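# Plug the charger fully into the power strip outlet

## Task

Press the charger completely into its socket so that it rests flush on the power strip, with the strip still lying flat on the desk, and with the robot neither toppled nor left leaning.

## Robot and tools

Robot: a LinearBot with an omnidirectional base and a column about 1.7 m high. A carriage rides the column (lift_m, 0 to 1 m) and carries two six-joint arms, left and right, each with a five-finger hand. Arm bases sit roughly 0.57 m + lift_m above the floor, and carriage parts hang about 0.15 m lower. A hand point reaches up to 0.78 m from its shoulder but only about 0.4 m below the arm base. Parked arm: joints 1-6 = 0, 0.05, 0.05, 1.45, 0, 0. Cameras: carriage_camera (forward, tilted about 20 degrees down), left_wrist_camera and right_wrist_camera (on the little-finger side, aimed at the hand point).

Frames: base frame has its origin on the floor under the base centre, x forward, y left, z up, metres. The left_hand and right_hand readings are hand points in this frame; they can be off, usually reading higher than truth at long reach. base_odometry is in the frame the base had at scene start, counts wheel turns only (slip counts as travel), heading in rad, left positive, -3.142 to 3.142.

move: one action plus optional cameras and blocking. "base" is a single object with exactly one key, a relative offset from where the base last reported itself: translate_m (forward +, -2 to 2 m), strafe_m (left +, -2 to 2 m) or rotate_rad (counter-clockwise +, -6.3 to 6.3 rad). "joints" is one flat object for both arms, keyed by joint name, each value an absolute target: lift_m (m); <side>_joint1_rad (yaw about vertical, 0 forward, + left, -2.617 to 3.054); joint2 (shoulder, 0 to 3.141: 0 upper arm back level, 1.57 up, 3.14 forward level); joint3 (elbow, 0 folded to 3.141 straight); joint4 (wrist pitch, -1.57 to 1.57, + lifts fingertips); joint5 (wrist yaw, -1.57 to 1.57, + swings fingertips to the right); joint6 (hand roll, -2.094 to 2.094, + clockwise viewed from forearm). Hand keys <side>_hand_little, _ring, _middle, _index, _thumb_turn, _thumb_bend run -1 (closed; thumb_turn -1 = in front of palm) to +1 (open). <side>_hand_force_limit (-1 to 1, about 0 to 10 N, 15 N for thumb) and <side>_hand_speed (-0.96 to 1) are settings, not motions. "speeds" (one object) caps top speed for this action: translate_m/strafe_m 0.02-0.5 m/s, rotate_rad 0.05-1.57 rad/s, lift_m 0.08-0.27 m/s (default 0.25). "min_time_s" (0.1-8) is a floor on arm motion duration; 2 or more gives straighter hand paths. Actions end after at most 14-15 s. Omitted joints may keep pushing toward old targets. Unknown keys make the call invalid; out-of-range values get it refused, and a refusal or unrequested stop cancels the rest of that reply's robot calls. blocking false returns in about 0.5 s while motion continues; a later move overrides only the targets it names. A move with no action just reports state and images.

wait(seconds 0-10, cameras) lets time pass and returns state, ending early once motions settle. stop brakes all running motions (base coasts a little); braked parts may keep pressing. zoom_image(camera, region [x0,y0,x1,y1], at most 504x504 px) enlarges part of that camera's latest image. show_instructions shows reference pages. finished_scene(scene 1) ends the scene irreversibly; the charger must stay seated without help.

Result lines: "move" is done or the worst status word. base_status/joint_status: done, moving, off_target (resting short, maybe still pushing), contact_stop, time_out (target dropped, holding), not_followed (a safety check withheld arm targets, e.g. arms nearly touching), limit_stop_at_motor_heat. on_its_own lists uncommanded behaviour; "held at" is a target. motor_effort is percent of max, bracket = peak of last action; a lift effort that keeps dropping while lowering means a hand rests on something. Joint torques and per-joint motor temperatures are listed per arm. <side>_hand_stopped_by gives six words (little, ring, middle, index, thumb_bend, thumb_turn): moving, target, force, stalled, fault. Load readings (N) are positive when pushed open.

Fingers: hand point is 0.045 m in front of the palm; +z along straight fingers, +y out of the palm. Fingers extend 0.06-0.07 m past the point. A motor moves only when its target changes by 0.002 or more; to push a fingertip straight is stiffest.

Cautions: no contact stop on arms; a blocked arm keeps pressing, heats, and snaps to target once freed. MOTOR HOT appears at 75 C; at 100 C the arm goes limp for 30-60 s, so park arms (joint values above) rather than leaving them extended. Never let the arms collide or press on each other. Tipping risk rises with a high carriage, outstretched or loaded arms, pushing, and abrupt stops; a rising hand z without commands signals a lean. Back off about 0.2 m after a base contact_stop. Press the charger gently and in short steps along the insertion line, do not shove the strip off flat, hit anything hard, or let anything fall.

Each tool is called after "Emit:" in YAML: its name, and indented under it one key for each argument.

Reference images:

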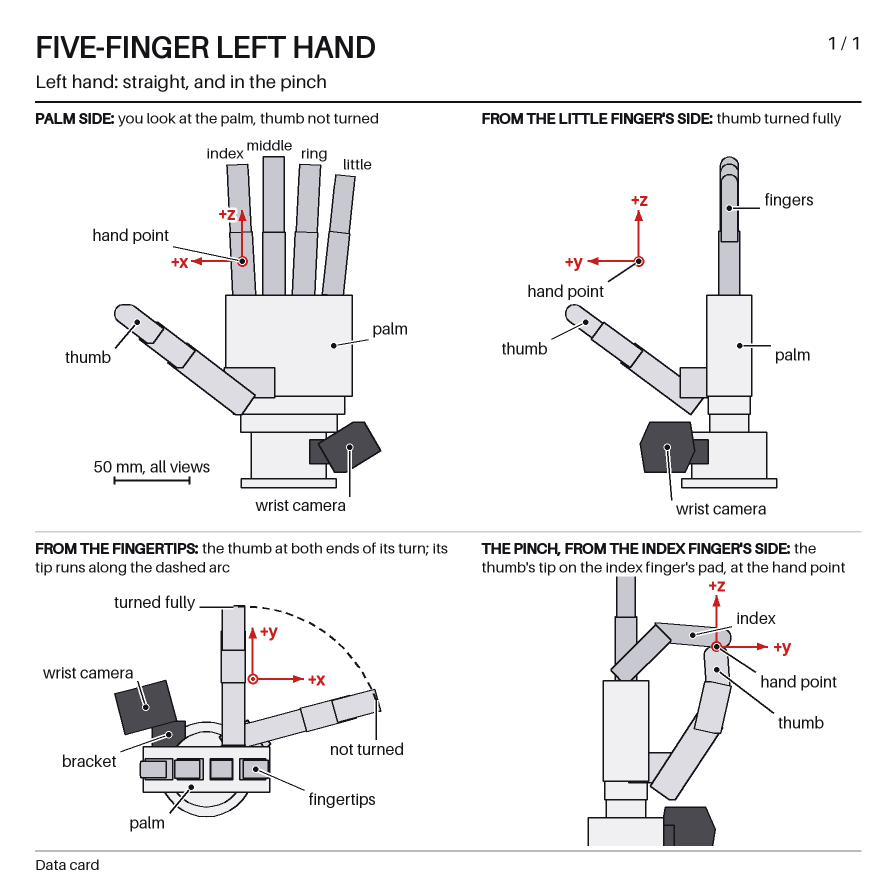

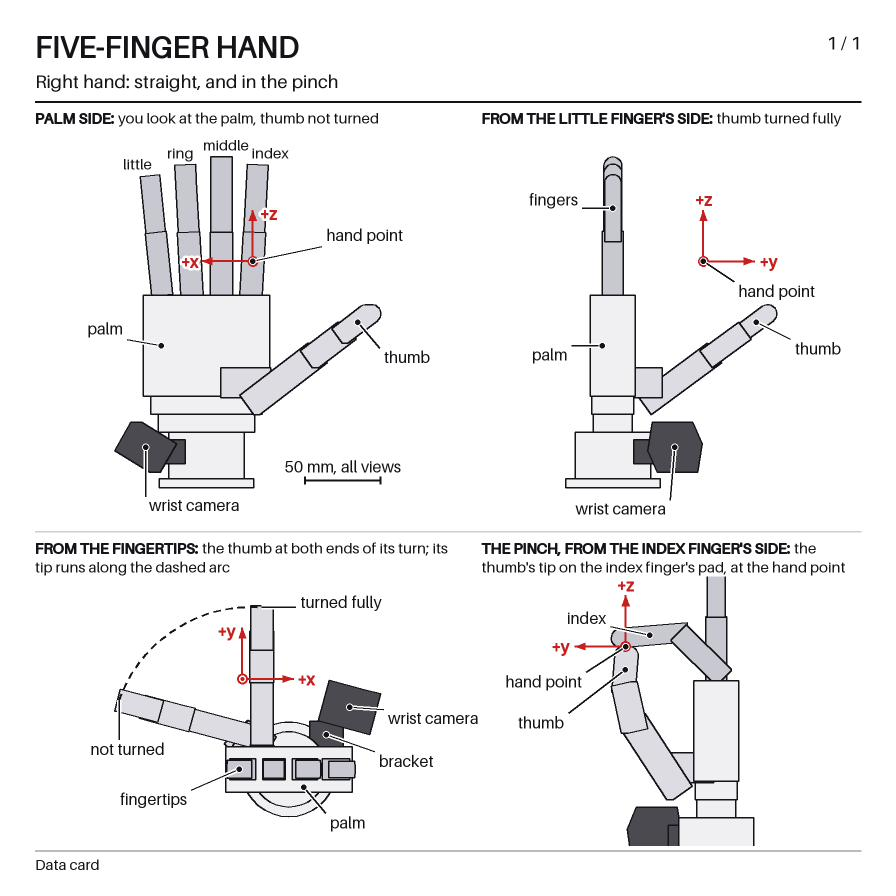

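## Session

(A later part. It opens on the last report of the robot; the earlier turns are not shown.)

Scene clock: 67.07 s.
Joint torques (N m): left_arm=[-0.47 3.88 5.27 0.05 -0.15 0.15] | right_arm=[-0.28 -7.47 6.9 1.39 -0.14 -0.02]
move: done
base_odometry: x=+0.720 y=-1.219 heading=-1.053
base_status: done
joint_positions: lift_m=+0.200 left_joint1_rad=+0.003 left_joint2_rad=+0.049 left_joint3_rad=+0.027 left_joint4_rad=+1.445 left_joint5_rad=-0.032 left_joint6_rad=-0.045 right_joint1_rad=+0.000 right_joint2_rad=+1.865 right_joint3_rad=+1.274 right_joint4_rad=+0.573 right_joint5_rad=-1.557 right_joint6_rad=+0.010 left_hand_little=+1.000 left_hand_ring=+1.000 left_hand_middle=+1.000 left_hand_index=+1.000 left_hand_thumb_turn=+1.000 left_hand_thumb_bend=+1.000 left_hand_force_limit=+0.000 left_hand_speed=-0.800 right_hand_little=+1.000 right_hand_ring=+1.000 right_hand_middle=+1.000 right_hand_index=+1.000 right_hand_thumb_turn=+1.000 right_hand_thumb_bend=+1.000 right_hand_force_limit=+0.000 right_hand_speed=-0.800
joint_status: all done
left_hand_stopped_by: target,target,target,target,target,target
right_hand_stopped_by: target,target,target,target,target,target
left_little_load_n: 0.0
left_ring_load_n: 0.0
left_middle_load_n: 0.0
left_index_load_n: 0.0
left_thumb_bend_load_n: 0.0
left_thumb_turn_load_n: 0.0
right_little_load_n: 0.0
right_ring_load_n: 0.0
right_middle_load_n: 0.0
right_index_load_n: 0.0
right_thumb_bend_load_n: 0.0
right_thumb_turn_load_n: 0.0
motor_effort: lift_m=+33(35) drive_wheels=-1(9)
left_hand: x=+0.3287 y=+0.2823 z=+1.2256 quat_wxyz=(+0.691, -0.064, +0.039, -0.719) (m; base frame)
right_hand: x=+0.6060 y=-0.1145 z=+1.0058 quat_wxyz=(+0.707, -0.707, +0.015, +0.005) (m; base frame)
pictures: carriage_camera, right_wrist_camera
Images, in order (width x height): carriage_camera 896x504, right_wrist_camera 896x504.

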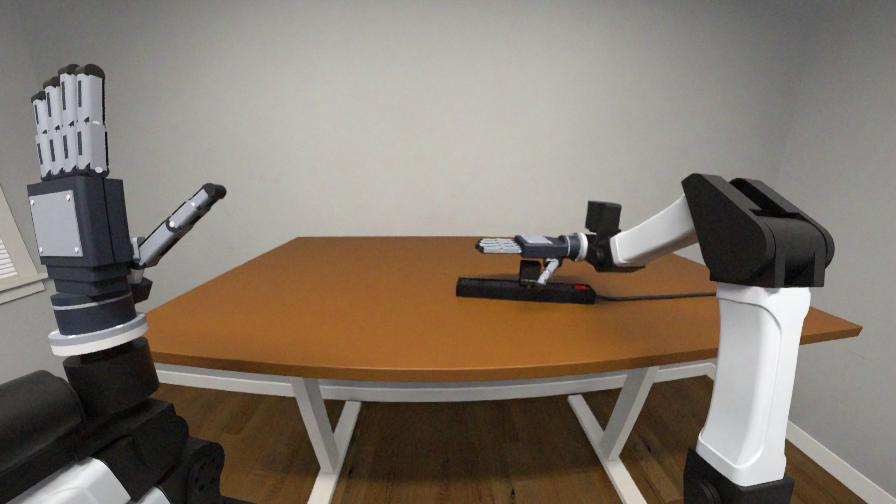

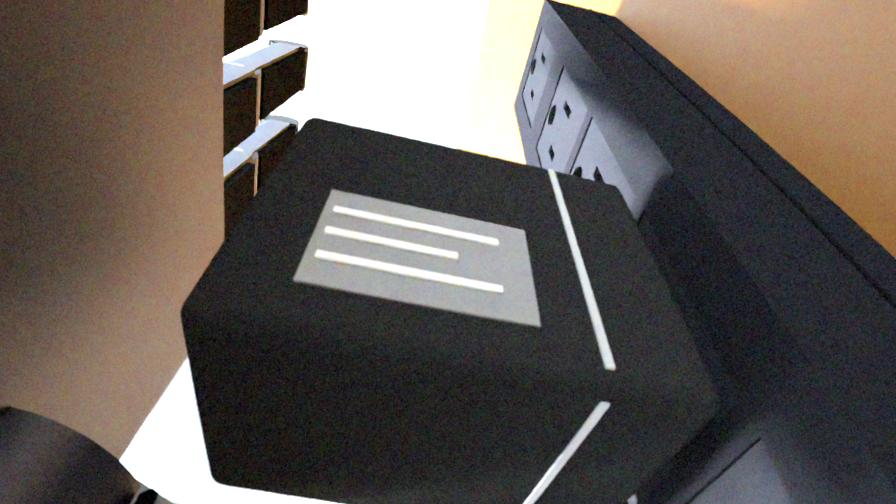

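Emit:
move:
  joints: {"lift_m": 0.188}
  speeds: {"lift_m": 0.08}
  cameras: ["right_wrist_camera", "carriage_camera"]

Emit:
zoom_image:
  camera: "carriage_camera"
  region: [490, 220, 590, 290]

Scene clock: 68.20 s.
Joint torques (N m): left_arm=[-0.36 4 5.12 0.06 -0.12 0.16] | right_arm=[-0.28 -7.45 6.99 1.41 -0.13 0]
move: done
base_odometry: x=+0.720 y=-1.219 heading=-1.053
base_status: not commanded
joint_positions: lift_m=+0.188 left_joint1_rad=+0.003 left_joint2_rad=+0.049 left_joint3_rad=+0.027 left_joint4_rad=+1.445 left_joint5_rad=-0.032 left_joint6_rad=-0.045 right_joint1_rad=+0.000 right_joint2_rad=+1.866 right_joint3_rad=+1.274 right_joint4_rad=+0.573 right_joint5_rad=-1.557 right_joint6_rad=+0.010 left_hand_little=+1.000 left_hand_ring=+1.000 left_hand_middle=+1.000 left_hand_index=+1.000 left_hand_thumb_turn=+1.000 left_hand_thumb_bend=+1.000 left_hand_force_limit=+0.000 left_hand_speed=-0.800 right_hand_little=+1.000 right_hand_ring=+1.000 right_hand_middle=+1.000 right_hand_index=+1.000 right_hand_thumb_turn=+1.000 right_hand_thumb_bend=+1.000 right_hand_force_limit=+0.000 right_hand_speed=-0.800
joint_status: all done
left_hand_stopped_by: target,target,target,target,target,target
right_hand_stopped_by: target,target,target,target,target,target
left_little_load_n: 0.0
left_ring_load_n: 0.0
left_middle_load_n: 0.0
left_index_load_n: -0.5
left_thumb_bend_load_n: 0.0
left_thumb_turn_load_n: 0.0
right_little_load_n: 0.0
right_ring_load_n: 0.0
right_middle_load_n: 0.0
right_index_load_n: 0.0
right_thumb_bend_load_n: 0.0
right_thumb_turn_load_n: 0.0
motor_effort: lift_m=+35(35) drive_wheels=+3(4)
left_hand: x=+0.3287 y=+0.2823 z=+1.2136 quat_wxyz=(+0.691, -0.064, +0.039, -0.719) (m; base frame)
right_hand: x=+0.6060 y=-0.1145 z=+0.9936 quat_wxyz=(+0.707, -0.707, +0.015, +0.005) (m; base frame)
pictures: carriage_camera, right_wrist_camera
Images, in order (width x height): carriage_camera 896x504, right_wrist_camera 896x504.

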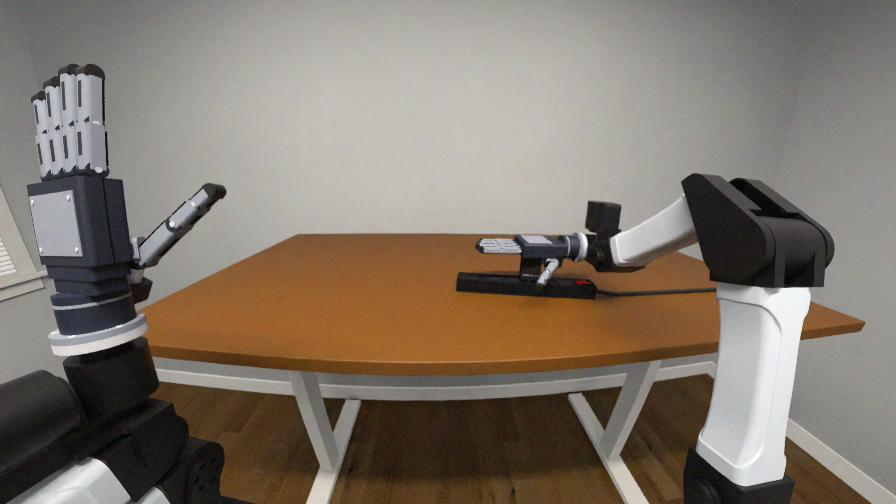

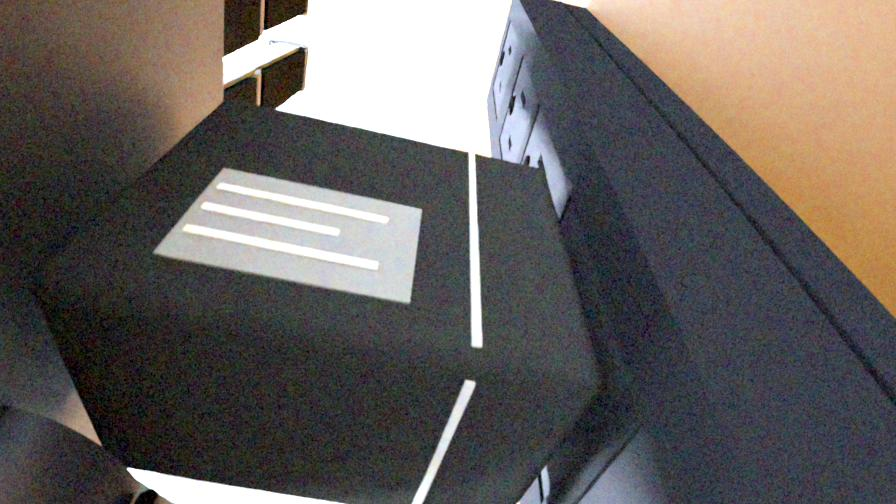

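Scaled by 5.040 from the camera's 896x504 image, which has a finer 1280x720 frame.

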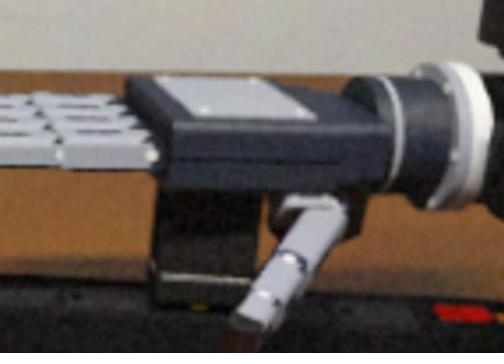

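Emit:
move:
  joints: {"lift_m": 0.175}
  speeds: {"lift_m": 0.08}
  cameras: ["right_wrist_camera", "carriage_camera"]

Emit:
zoom_image:
  camera: "carriage_camera"
  region: [490, 220, 590, 290]

Scene clock: 68.87 s.
Joint torques (N m): left_arm=[-0.39 3.89 5.2 0.02 -0.11 0.17] | right_arm=[-0.54 -6.97 5.48 1.16 -0.06 -0.06]
move: done
base_odometry: x=+0.720 y=-1.219 heading=-1.053
base_status: not commanded
joint_positions: lift_m=+0.175 left_joint1_rad=+0.003 left_joint2_rad=+0.049 left_joint3_rad=+0.027 left_joint4_rad=+1.445 left_joint5_rad=-0.032 left_joint6_rad=-0.045 right_joint1_rad=+0.001 right_joint2_rad=+1.859 right_joint3_rad=+1.290 right_joint4_rad=+0.593 right_joint5_rad=-1.562 right_joint6_rad=+0.013 left_hand_little=+1.000 left_hand_ring=+1.000 left_hand_middle=+1.000 left_hand_index=+1.000 left_hand_thumb_turn=+1.000 left_hand_thumb_bend=+1.000 left_hand_force_limit=+0.000 left_hand_speed=-0.800 right_hand_little=+1.000 right_hand_ring=+1.000 right_hand_middle=+1.000 right_hand_index=+1.000 right_hand_thumb_turn=+1.000 right_hand_thumb_bend=+1.000 right_hand_force_limit=+0.000 right_hand_speed=-0.800
joint_status: all done
left_hand_stopped_by: target,target,target,target,target,target
right_hand_stopped_by: target,target,target,target,target,target
left_little_load_n: 0.0
left_ring_load_n: 0.0
left_middle_load_n: 0.0
left_index_load_n: 0.0
left_thumb_bend_load_n: 0.0
left_thumb_turn_load_n: 0.0
right_little_load_n: 0.0
right_ring_load_n: 0.0
right_middle_load_n: 0.0
right_index_load_n: 0.0
right_thumb_bend_load_n: 0.0
right_thumb_turn_load_n: -0.5
motor_effort: lift_m=+32(34) drive_wheels=+2(3)
left_hand: x=+0.3287 y=+0.2823 z=+1.2008 quat_wxyz=(+0.691, -0.064, +0.039, -0.719) (m; base frame)
right_hand: x=+0.6075 y=-0.1142 z=+0.9887 quat_wxyz=(+0.707, -0.707, -0.001, -0.007) (m; base frame)
pictures: carriage_camera, right_wrist_camera
Images, in order (width x height): carriage_camera 896x504, right_wrist_camera 896x504.

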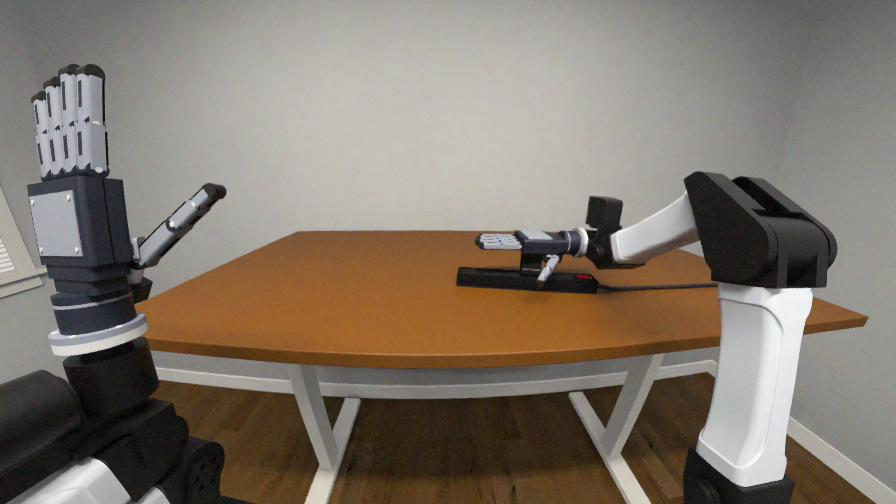

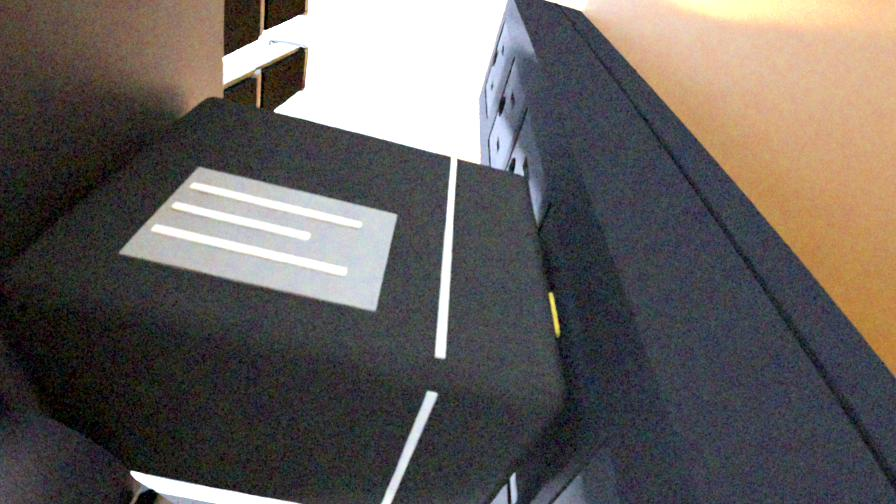

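Scaled by 5.040 from the camera's 896x504 image, which has a finer 1280x720 frame.

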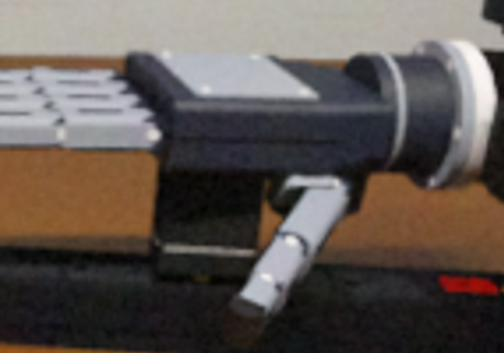

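Emit:
move:
  joints: {"lift_m": 0.16, "right_joint4_rad": 0.52}
  min_time_s: 1
  speeds: {"lift_m": 0.08}
  cameras: ["right_wrist_camera"]

Scene clock: 70.37 s.
Joint torques (N m): left_arm=[-0.44 3.97 5.14 0.01 -0.12 0.15] | right_arm=[-0.35 -5.04 4.05 0.59 0 -0.14]
move: off_target
base_odometry: x=+0.720 y=-1.219 heading=-1.053
base_status: not commanded
joint_positions: lift_m=+0.160 left_joint1_rad=+0.003 left_joint2_rad=+0.049 left_joint3_rad=+0.027 left_joint4_rad=+1.445 left_joint5_rad=-0.032 left_joint6_rad=-0.045 right_joint1_rad=+0.001 right_joint2_rad=+1.835 right_joint3_rad=+1.307 right_joint4_rad=+0.586 right_joint5_rad=-1.562 right_joint6_rad=+0.018 left_hand_little=+1.000 left_hand_ring=+1.000 left_hand_middle=+1.000 left_hand_index=+1.000 left_hand_thumb_turn=+1.000 left_hand_thumb_bend=+1.000 left_hand_force_limit=+0.000 left_hand_speed=-0.800 right_hand_little=+1.000 right_hand_ring=+1.000 right_hand_middle=+1.000 right_hand_index=+1.000 right_hand_thumb_turn=+1.000 right_hand_thumb_bend=+1.000 right_hand_force_limit=+0.000 right_hand_speed=-0.800
joint_status: right_joint4_rad off_target (ended at +0.586, target +0.520); the others done
left_hand_stopped_by: target,target,target,target,target,target
right_hand_stopped_by: target,target,target,target,target,target
left_little_load_n: 0.0
left_ring_load_n: 0.0
left_middle_load_n: 0.0
left_index_load_n: 0.0
left_thumb_bend_load_n: 0.0
left_thumb_turn_load_n: 0.0
right_little_load_n: 0.0
right_ring_load_n: 0.0
right_middle_load_n: 0.0
right_index_load_n: 0.0
right_thumb_bend_load_n: 0.0
right_thumb_turn_load_n: 0.0
motor_effort: lift_m=+32(33) drive_wheels=+3(3)
left_hand: x=+0.3287 y=+0.2823 z=+1.1859 quat_wxyz=(+0.691, -0.064, +0.039, -0.719) (m; base frame)
right_hand: x=+0.6060 y=-0.1142 z=+0.9868 quat_wxyz=(+0.707, -0.707, -0.011, -0.016) (m; base frame)
pictures: right_wrist_camera
Images, in order (width x height): right_wrist_camera 896x504.

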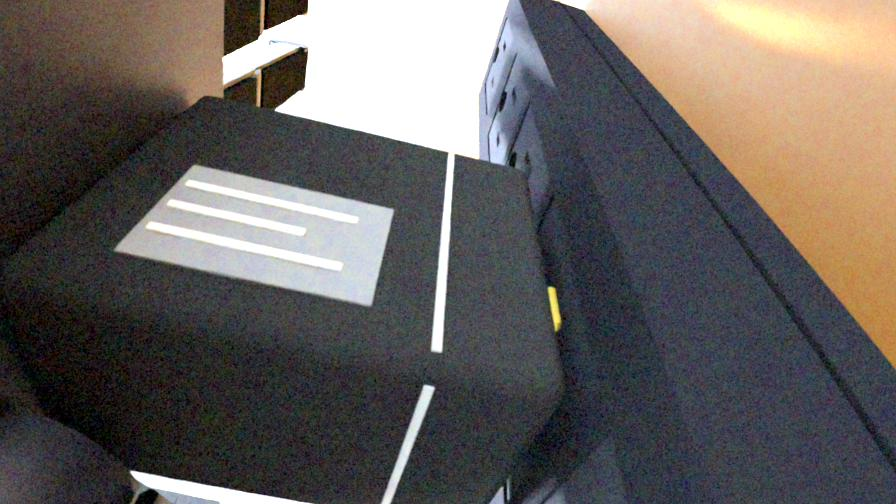

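Emit:
move:
  joints: {"lift_m": 0.15, "right_joint4_rad": 0.36}
  min_time_s: 1
  speeds: {"lift_m": 0.08}
  cameras: ["right_wrist_camera"]

Emit:
zoom_image:
  camera: "right_wrist_camera"
  region: [0, 60, 300, 400]

Scene clock: 71.80 s.
Joint torques (N m): left_arm=[-0.4 4.01 5.2 0.05 -0.17 0.17] | right_arm=[-0.38 -3.47 1.96 -0.15 -0.14 0.01]
move: off_target
base_odometry: x=+0.720 y=-1.219 heading=-1.053
base_status: not commanded
joint_positions: lift_m=+0.150 left_joint1_rad=+0.003 left_joint2_rad=+0.049 left_joint3_rad=+0.027 left_joint4_rad=+1.445 left_joint5_rad=-0.032 left_joint6_rad=-0.045 right_joint1_rad=+0.001 right_joint2_rad=+1.816 right_joint3_rad=+1.332 right_joint4_rad=+0.490 right_joint5_rad=-1.552 right_joint6_rad=+0.008 left_hand_little=+1.000 left_hand_ring=+1.000 left_hand_middle=+1.000 left_hand_index=+1.000 left_hand_thumb_turn=+1.000 left_hand_thumb_bend=+1.000 left_hand_force_limit=+0.000 left_hand_speed=-0.800 right_hand_little=+1.000 right_hand_ring=+1.000 right_hand_middle=+1.000 right_hand_index=+1.000 right_hand_thumb_turn=+1.000 right_hand_thumb_bend=+1.000 right_hand_force_limit=+0.000 right_hand_speed=-0.800
joint_status: right_joint4_rad off_target (ended at +0.490, target +0.360); the others done
left_hand_stopped_by: target,target,target,target,target,target
right_hand_stopped_by: target,target,target,target,target,target
left_little_load_n: 0.0
left_ring_load_n: 0.0
left_middle_load_n: 0.0
left_index_load_n: 0.0
left_thumb_bend_load_n: 0.0
left_thumb_turn_load_n: 0.0
right_little_load_n: 0.0
right_ring_load_n: 0.0
right_middle_load_n: 0.0
right_index_load_n: 0.0
right_thumb_bend_load_n: 0.0
right_thumb_turn_load_n: 0.0
motor_effort: lift_m=+30(33) drive_wheels=+2(4)
left_hand: x=+0.3287 y=+0.2823 z=+1.1759 quat_wxyz=(+0.691, -0.064, +0.039, -0.719) (m; base frame)
right_hand: x=+0.6035 y=-0.1140 z=+0.9864 quat_wxyz=(+0.707, -0.707, +0.006, -0.006) (m; base frame)
pictures: right_wrist_camera
Images, in order (width x height): right_wrist_camera 896x504.

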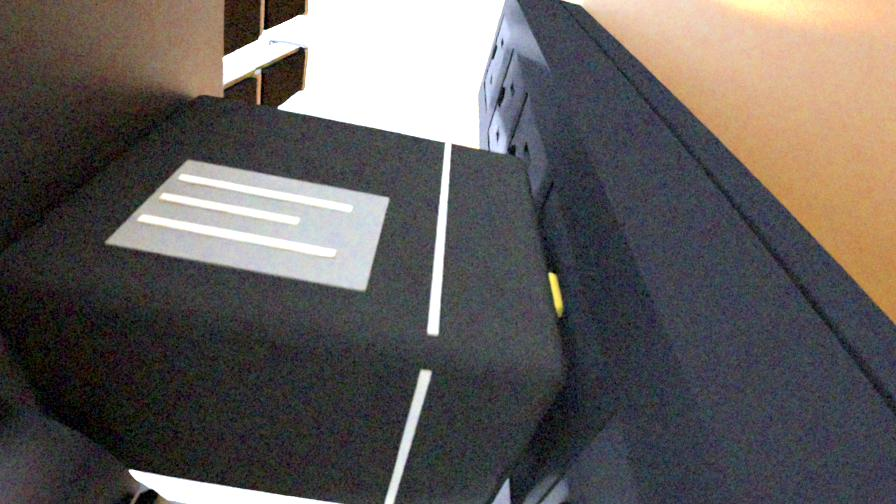

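Scaled by 1.482 from the camera's 896x504 image, which has a finer 1280x720 frame.

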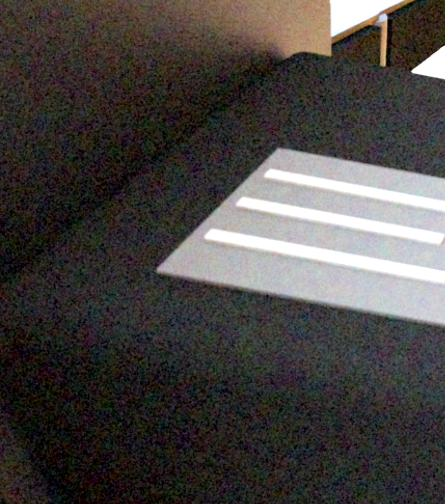

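Emit:
move:
  joints: {"lift_m": 0.13, "right_joint4_rad": 0.27}
  min_time_s: 1
  speeds: {"lift_m": 0.08}
  cameras: ["right_wrist_camera"]

Scene clock: 73.23 s.
Joint torques (N m): left_arm=[-0.42 4 5.2 0 -0.16 0.19] | right_arm=[-0.39 -0.81 -0.2 -0.72 -0.44 -0.04]
move: off_target
base_odometry: x=+0.720 y=-1.219 heading=-1.053
base_status: not commanded
joint_positions: lift_m=+0.130 left_joint1_rad=+0.003 left_joint2_rad=+0.049 left_joint3_rad=+0.027 left_joint4_rad=+1.445 left_joint5_rad=-0.032 left_joint6_rad=-0.045 right_joint1_rad=+0.001 right_joint2_rad=+1.784 right_joint3_rad=+1.356 right_joint4_rad=+0.449 right_joint5_rad=-1.526 right_joint6_rad=+0.011 left_hand_little=+1.000 left_hand_ring=+1.000 left_hand_middle=+1.000 left_hand_index=+1.000 left_hand_thumb_turn=+1.000 left_hand_thumb_bend=+1.000 left_hand_force_limit=+0.000 left_hand_speed=-0.800 right_hand_little=+1.000 right_hand_ring=+1.000 right_hand_middle=+1.000 right_hand_index=+1.000 right_hand_thumb_turn=+1.000 right_hand_thumb_bend=+1.000 right_hand_force_limit=+0.000 right_hand_speed=-0.800
joint_status: right_joint4_rad off_target (ended at +0.449, target +0.270); the others done
left_hand_stopped_by: target,target,target,target,target,target
right_hand_stopped_by: target,target,target,target,target,target
left_little_load_n: -0.5
left_ring_load_n: 0.0
left_middle_load_n: 0.0
left_index_load_n: 0.0
left_thumb_bend_load_n: 0.0
left_thumb_turn_load_n: 0.0
right_little_load_n: 0.0
right_ring_load_n: 0.0
right_middle_load_n: 0.0
right_index_load_n: 0.0
right_thumb_bend_load_n: 0.0
right_thumb_turn_load_n: -0.5
motor_effort: lift_m=+31(33) drive_wheels=+2(3)
left_hand: x=+0.3287 y=+0.2823 z=+1.1559 quat_wxyz=(+0.691, -0.064, +0.039, -0.719) (m; base frame)
right_hand: x=+0.6042 y=-0.1133 z=+0.9830 quat_wxyz=(+0.707, -0.707, +0.012, -0.019) (m; base frame)
pictures: right_wrist_camera
Images, in order (width x height): right_wrist_camera 896x504.

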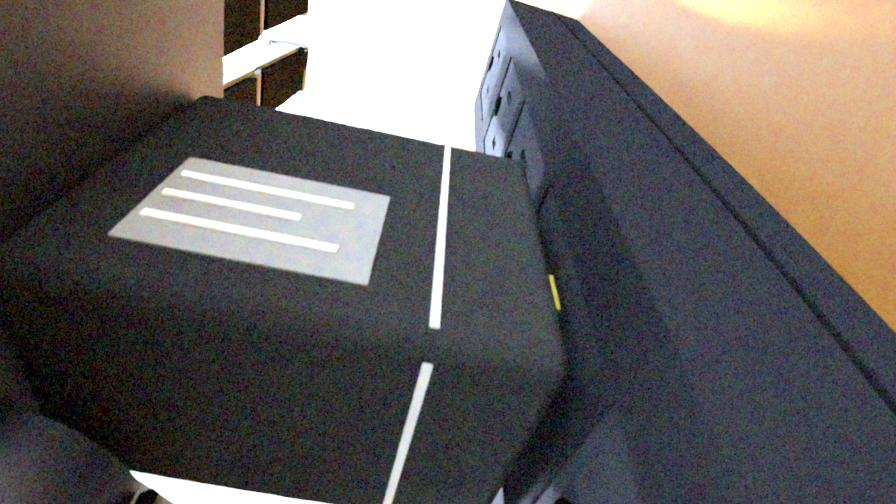

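Emit:
move:
  joints: {"lift_m": 0.11, "right_joint4_rad": 0.15}
  min_time_s: 1
  speeds: {"lift_m": 0.08}
  cameras: ["right_wrist_camera", "carriage_camera"]

Emit:
zoom_image:
  camera: "carriage_camera"
  region: [490, 190, 590, 260]

Scene clock: 74.70 s.
Joint torques (N m): left_arm=[-0.49 4 5.18 0 -0.15 0.15] | right_arm=[-0.36 1.31 -2.47 -1.52 -0.78 -0.09]
move: off_target
base_odometry: x=+0.720 y=-1.219 heading=-1.053
base_status: not commanded
joint_positions: lift_m=+0.110 left_joint1_rad=+0.003 left_joint2_rad=+0.049 left_joint3_rad=+0.027 left_joint4_rad=+1.445 left_joint5_rad=-0.032 left_joint6_rad=-0.045 right_joint1_rad=+0.001 right_joint2_rad=+1.758 right_joint3_rad=+1.383 right_joint4_rad=+0.401 right_joint5_rad=-1.491 right_joint6_rad=+0.017 left_hand_little=+1.000 left_hand_ring=+1.000 left_hand_middle=+1.000 left_hand_index=+1.000 left_hand_thumb_turn=+1.000 left_hand_thumb_bend=+1.000 left_hand_force_limit=+0.000 left_hand_speed=-0.800 right_hand_little=+1.000 right_hand_ring=+1.000 right_hand_middle=+1.000 right_hand_index=+1.000 right_hand_thumb_turn=+1.000 right_hand_thumb_bend=+1.000 right_hand_force_limit=+0.000 right_hand_speed=-0.800
joint_status: right_joint4_rad off_target (ended at +0.401, target +0.150); the others done
left_hand_stopped_by: target,target,target,target,target,target
right_hand_stopped_by: target,target,target,target,target,target
left_little_load_n: 0.0
left_ring_load_n: 0.0
left_middle_load_n: 0.0
left_index_load_n: 0.0
left_thumb_bend_load_n: 0.0
left_thumb_turn_load_n: 0.0
right_little_load_n: 0.0
right_ring_load_n: 0.0
right_middle_load_n: 0.0
right_index_load_n: 0.0
right_thumb_bend_load_n: 0.0
right_thumb_turn_load_n: 0.0
motor_effort: lift_m=+29(30) drive_wheels=+3(4)
left_hand: x=+0.3287 y=+0.2823 z=+1.1361 quat_wxyz=(+0.691, -0.064, +0.039, -0.719) (m; base frame)
right_hand: x=+0.6064 y=-0.1126 z=+0.9780 quat_wxyz=(+0.707, -0.706, +0.025, -0.030) (m; base frame)
pictures: carriage_camera, right_wrist_camera
Images, in order (width x height): carriage_camera 896x504, right_wrist_camera 896x504.

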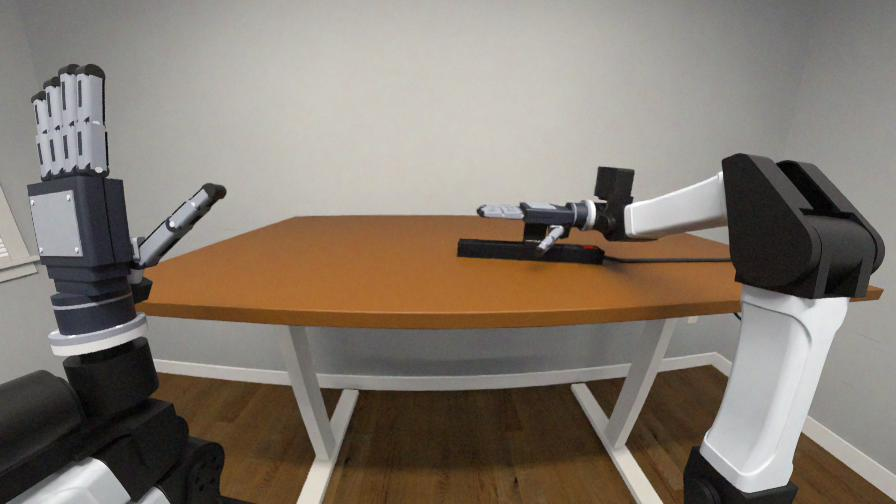

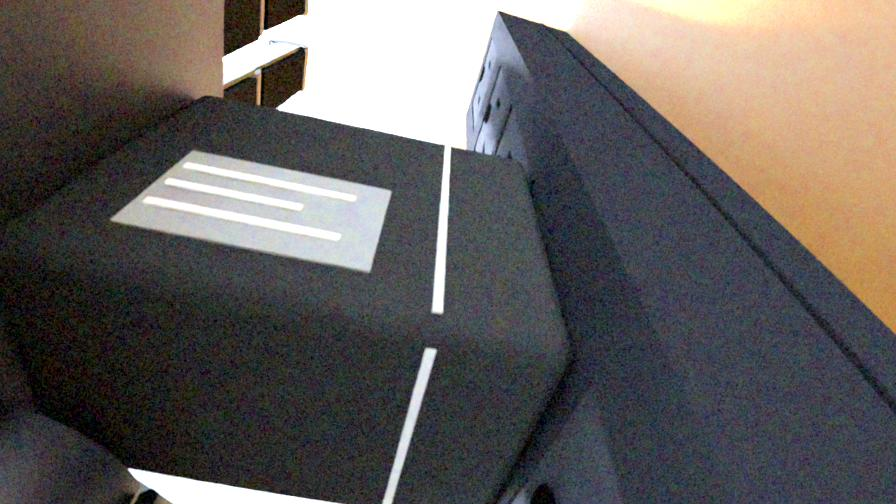

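Scaled by 5.040 from the camera's 896x504 image, which has a finer 1280x720 frame.

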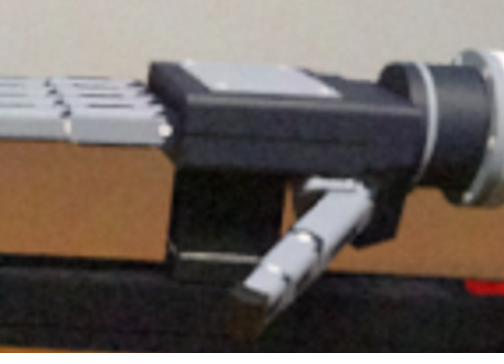

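Emit:
move:
  joints: {"lift_m": 0.09, "right_joint4_rad": 0.03}
  min_time_s: 1
  speeds: {"lift_m": 0.08}
  cameras: ["right_wrist_camera", "carriage_camera"]

Emit:
zoom_image:
  camera: "carriage_camera"
  region: [490, 190, 590, 260]

Emit:
zoom_image:
  camera: "right_wrist_camera"
  region: [440, 140, 700, 500]

Scene clock: 76.13 s.
Joint torques (N m): left_arm=[-0.39 3.88 5.22 0.01 -0.14 0.16] | right_arm=[-0.38 3.82 -5.03 -2.4 -1.22 -0.26]
move: off_target
base_odometry: x=+0.720 y=-1.219 heading=-1.053
base_status: not commanded
joint_positions: lift_m=+0.091 left_joint1_rad=+0.003 left_joint2_rad=+0.049 left_joint3_rad=+0.027 left_joint4_rad=+1.445 left_joint5_rad=-0.032 left_joint6_rad=-0.045 right_joint1_rad=+0.001 right_joint2_rad=+1.729 right_joint3_rad=+1.412 right_joint4_rad=+0.361 right_joint5_rad=-1.451 right_joint6_rad=+0.035 left_hand_little=+1.000 left_hand_ring=+1.000 left_hand_middle=+1.000 left_hand_index=+1.000 left_hand_thumb_turn=+1.000 left_hand_thumb_bend=+1.000 left_hand_force_limit=+0.000 left_hand_speed=-0.800 right_hand_little=+1.000 right_hand_ring=+1.000 right_hand_middle=+1.000 right_hand_index=+1.000 right_hand_thumb_turn=+1.000 right_hand_thumb_bend=+1.000 right_hand_force_limit=+0.000 right_hand_speed=-0.800
joint_status: right_joint4_rad off_target (ended at +0.361, target +0.030); the others done
left_hand_stopped_by: target,target,target,target,target,target
right_hand_stopped_by: target,target,target,target,target,target
left_little_load_n: 0.0
left_ring_load_n: 0.0
left_middle_load_n: 0.0
left_index_load_n: 0.0
left_thumb_bend_load_n: 0.0
left_thumb_turn_load_n: 0.0
right_little_load_n: 0.0
right_ring_load_n: 0.0
right_middle_load_n: 0.0
right_index_load_n: 0.0
right_thumb_bend_load_n: -0.5
right_thumb_turn_load_n: -0.5
motor_effort: lift_m=+26(31) drive_wheels=+3(3)
left_hand: x=+0.3287 y=+0.2823 z=+1.1162 quat_wxyz=(+0.691, -0.064, +0.039, -0.719) (m; base frame)
right_hand: x=+0.6081 y=-0.1120 z=+0.9764 quat_wxyz=(+0.708, -0.704, +0.038, -0.045) (m; base frame)
pictures: carriage_camera, right_wrist_camera
Images, in order (width x height): carriage_camera 896x504, right_wrist_camera 896x504.

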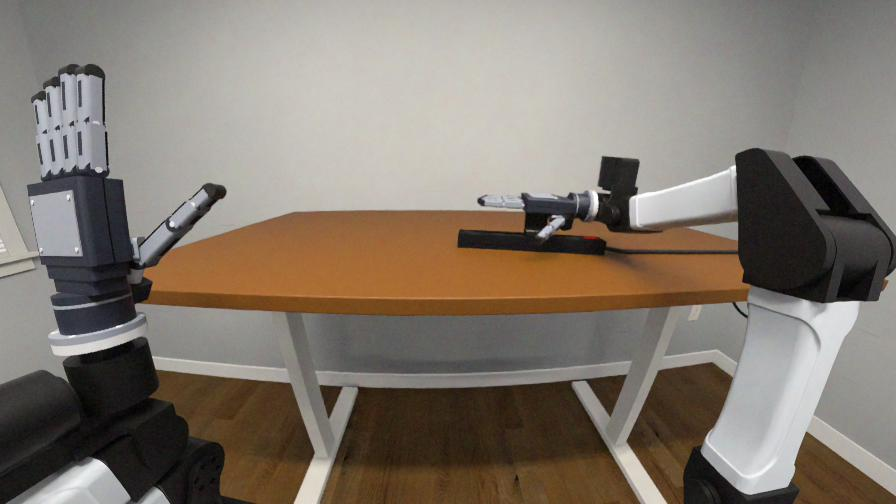

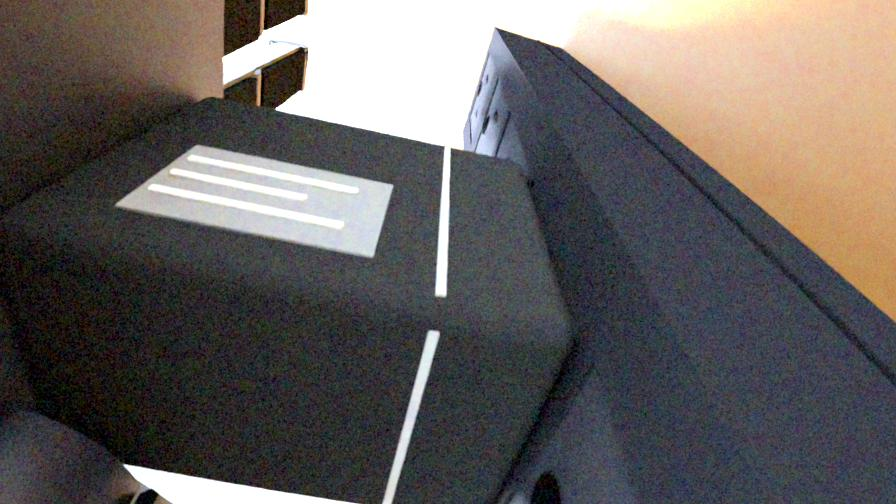

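Scaled by 5.040 from the camera's 896x504 image, which has a finer 1280x720 frame.

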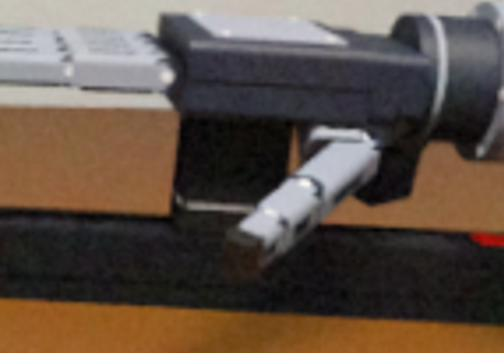

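Scaled by 1.400 from the camera's 896x504 image, which has a finer 1280x720 frame.

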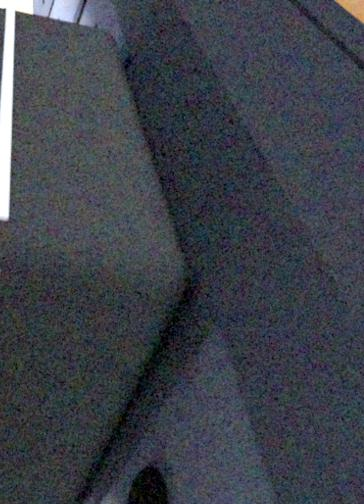

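Emit:
move:
  joints: {"lift_m": 0.07, "right_joint4_rad": -0.08}
  min_time_s: 1
  speeds: {"lift_m": 0.08}
  cameras: ["right_wrist_camera", "carriage_camera"]

Emit:
zoom_image:
  camera: "carriage_camera"
  region: [490, 180, 590, 250]

Emit:
zoom_image:
  camera: "right_wrist_camera"
  region: [440, 140, 700, 500]

Scene clock: 77.63 s.
Joint torques (N m): left_arm=[-0.38 4 5.18 0.03 -0.17 0.17] | right_arm=[-0.39 6.39 -7.5 -3.25 -1.71 -0.45]
move: off_target
base_odometry: x=+0.720 y=-1.219 heading=-1.053
base_status: not commanded
joint_positions: lift_m=+0.071 left_joint1_rad=+0.003 left_joint2_rad=+0.049 left_joint3_rad=+0.027 left_joint4_rad=+1.445 left_joint5_rad=-0.032 left_joint6_rad=-0.045 right_joint1_rad=+0.001 right_joint2_rad=+1.699 right_joint3_rad=+1.440 right_joint4_rad=+0.327 right_joint5_rad=-1.404 right_joint6_rad=+0.050 left_hand_little=+1.000 left_hand_ring=+1.000 left_hand_middle=+1.000 left_hand_index=+1.000 left_hand_thumb_turn=+1.000 left_hand_thumb_bend=+1.000 left_hand_force_limit=+0.000 left_hand_speed=-0.800 right_hand_little=+1.000 right_hand_ring=+1.000 right_hand_middle=+1.000 right_hand_index=+1.000 right_hand_thumb_turn=+1.000 right_hand_thumb_bend=+1.000 right_hand_force_limit=+0.000 right_hand_speed=-0.800
joint_status: right_joint4_rad off_target (ended at +0.327, target -0.080); the others done
left_hand_stopped_by: target,target,target,target,target,target
right_hand_stopped_by: target,target,target,target,target,target
left_little_load_n: 0.0
left_ring_load_n: 0.0
left_middle_load_n: 0.0
left_index_load_n: 0.0
left_thumb_bend_load_n: 0.0
left_thumb_turn_load_n: -0.5
right_little_load_n: 0.0
right_ring_load_n: 0.0
right_middle_load_n: 0.0
right_index_load_n: 0.0
right_thumb_bend_load_n: 0.0
right_thumb_turn_load_n: -0.5
motor_effort: lift_m=+26(28) drive_wheels=+2(3)
left_hand: x=+0.3287 y=+0.2823 z=+1.0963 quat_wxyz=(+0.691, -0.064, +0.039, -0.719) (m; base frame)
right_hand: x=+0.6106 y=-0.1116 z=+0.9749 quat_wxyz=(+0.708, -0.701, +0.052, -0.065) (m; base frame)
pictures: carriage_camera, right_wrist_camera
Images, in order (width x height): carriage_camera 896x504, right_wrist_camera 896x504.

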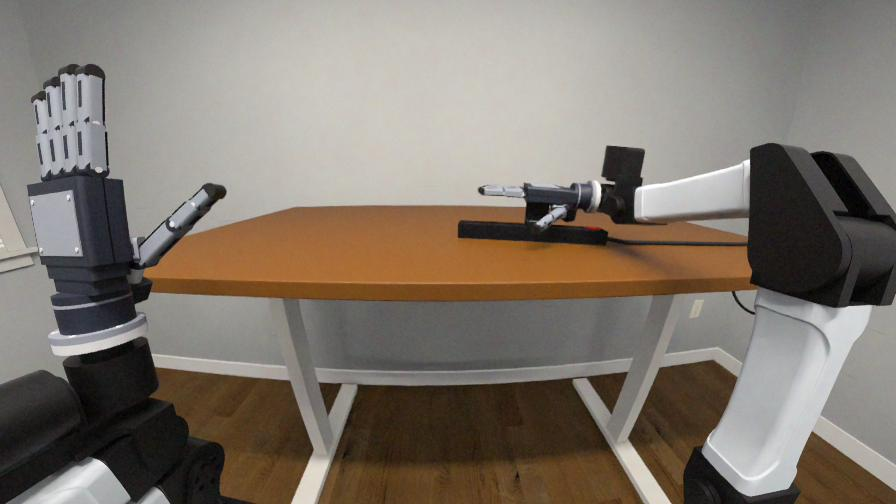

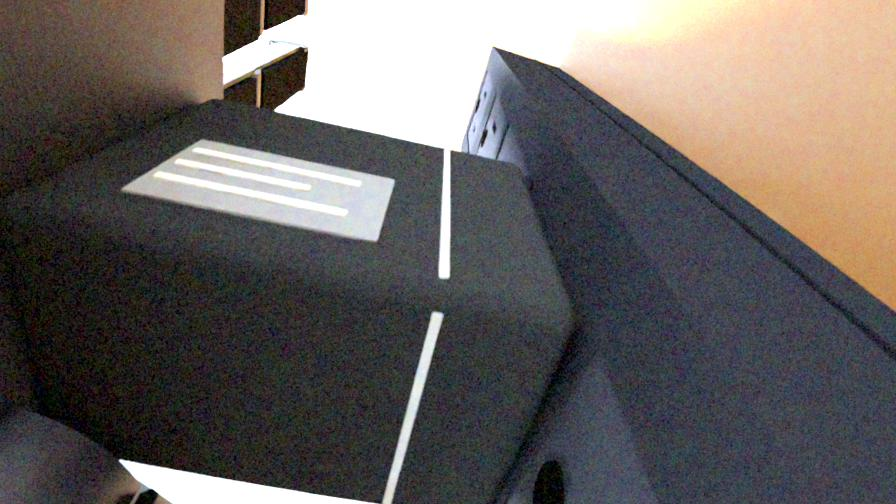

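Scaled by 5.040 from the camera's 896x504 image, which has a finer 1280x720 frame.

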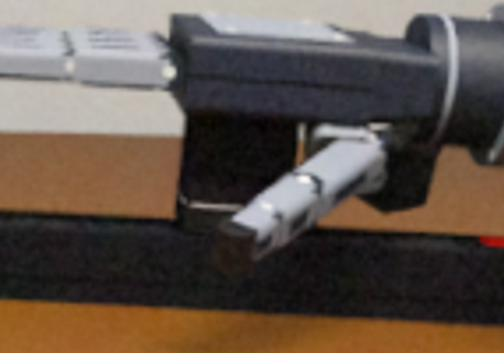

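Scaled by 1.400 from the camera's 896x504 image, which has a finer 1280x720 frame.

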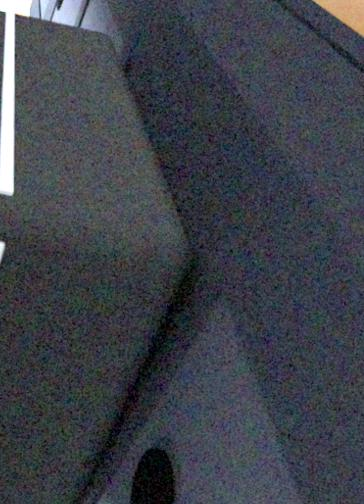

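Emit:
move:
  joints: {"lift_m": 0.1, "right_joint2_rad": 1.97, "right_joint3_rad": 1.288, "right_joint4_rad": -0.05}
  min_time_s: 1.5
  speeds: {"lift_m": 0.08}
  cameras: ["right_wrist_camera", "carriage_camera"]

Emit:
zoom_image:
  camera: "carriage_camera"
  region: [490, 190, 590, 260]

Emit:
zoom_image:
  camera: "right_wrist_camera"
  region: [440, 140, 700, 500]

Scene clock: 80.20 s.
Joint torques (N m): left_arm=[-0.47 4.05 5.26 0.02 -0.12 0.16] | right_arm=[-0.35 9.74 -6.16 -2.53 -1 0.02]
move: off_target
base_odometry: x=+0.720 y=-1.219 heading=-1.053
base_status: not commanded
joint_positions: lift_m=+0.100 left_joint1_rad=+0.003 left_joint2_rad=+0.049 left_joint3_rad=+0.027 left_joint4_rad=+1.445 left_joint5_rad=-0.032 left_joint6_rad=-0.045 right_joint1_rad=+0.001 right_joint2_rad=+1.754 right_joint3_rad=+1.424 right_joint4_rad=+0.294 right_joint5_rad=-1.476 right_joint6_rad=+0.007 left_hand_little=+1.000 left_hand_ring=+1.000 left_hand_middle=+1.000 left_hand_index=+1.000 left_hand_thumb_turn=+1.000 left_hand_thumb_bend=+1.000 left_hand_force_limit=+0.000 left_hand_speed=-0.800 right_hand_little=+1.000 right_hand_ring=+1.000 right_hand_middle=+1.000 right_hand_index=+1.000 right_hand_thumb_turn=+1.000 right_hand_thumb_bend=+1.000 right_hand_force_limit=+0.000 right_hand_speed=-0.800
joint_status: right_joint2_rad off_target (ended at +1.754, target +1.970); right_joint3_rad off_target (ended at +1.424, target +1.288); right_joint4_rad off_target (ended at +0.293, target -0.050); the others done
left_hand_stopped_by: target,target,target,target,target,target
right_hand_stopped_by: target,target,target,target,target,target
left_little_load_n: 0.0
left_ring_load_n: 0.0
left_middle_load_n: 0.0
left_index_load_n: 0.0
left_thumb_bend_load_n: 0.0
left_thumb_turn_load_n: -0.5
right_little_load_n: 0.0
right_ring_load_n: 0.0
right_middle_load_n: 0.0
right_index_load_n: 0.0
right_thumb_bend_load_n: 0.0
right_thumb_turn_load_n: 0.0
motor_effort: lift_m=+30(36) drive_wheels=-1(3)
left_hand: x=+0.3287 y=+0.2823 z=+1.1259 quat_wxyz=(+0.691, -0.064, +0.039, -0.719) (m; base frame)
right_hand: x=+0.6064 y=-0.1124 z=+0.9757 quat_wxyz=(+0.706, -0.707, +0.048, -0.018) (m; base frame)
pictures: carriage_camera, right_wrist_camera
Images, in order (width x height): carriage_camera 896x504, right_wrist_camera 896x504.

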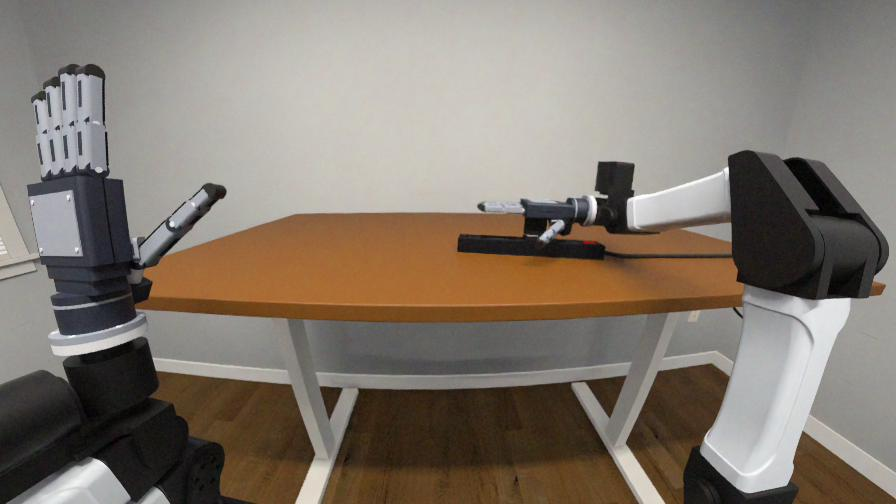

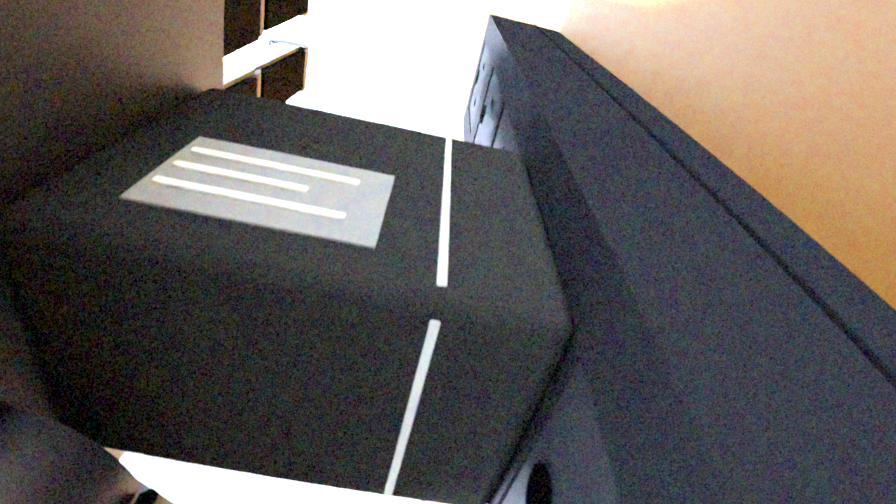

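Scaled by 5.040 from the camera's 896x504 image, which has a finer 1280x720 frame.

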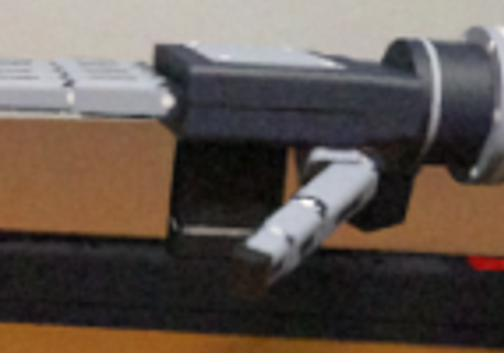

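Scaled by 1.400 from the camera's 896x504 image, which has a finer 1280x720 frame.

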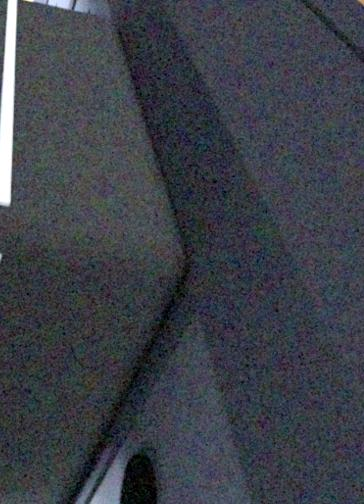

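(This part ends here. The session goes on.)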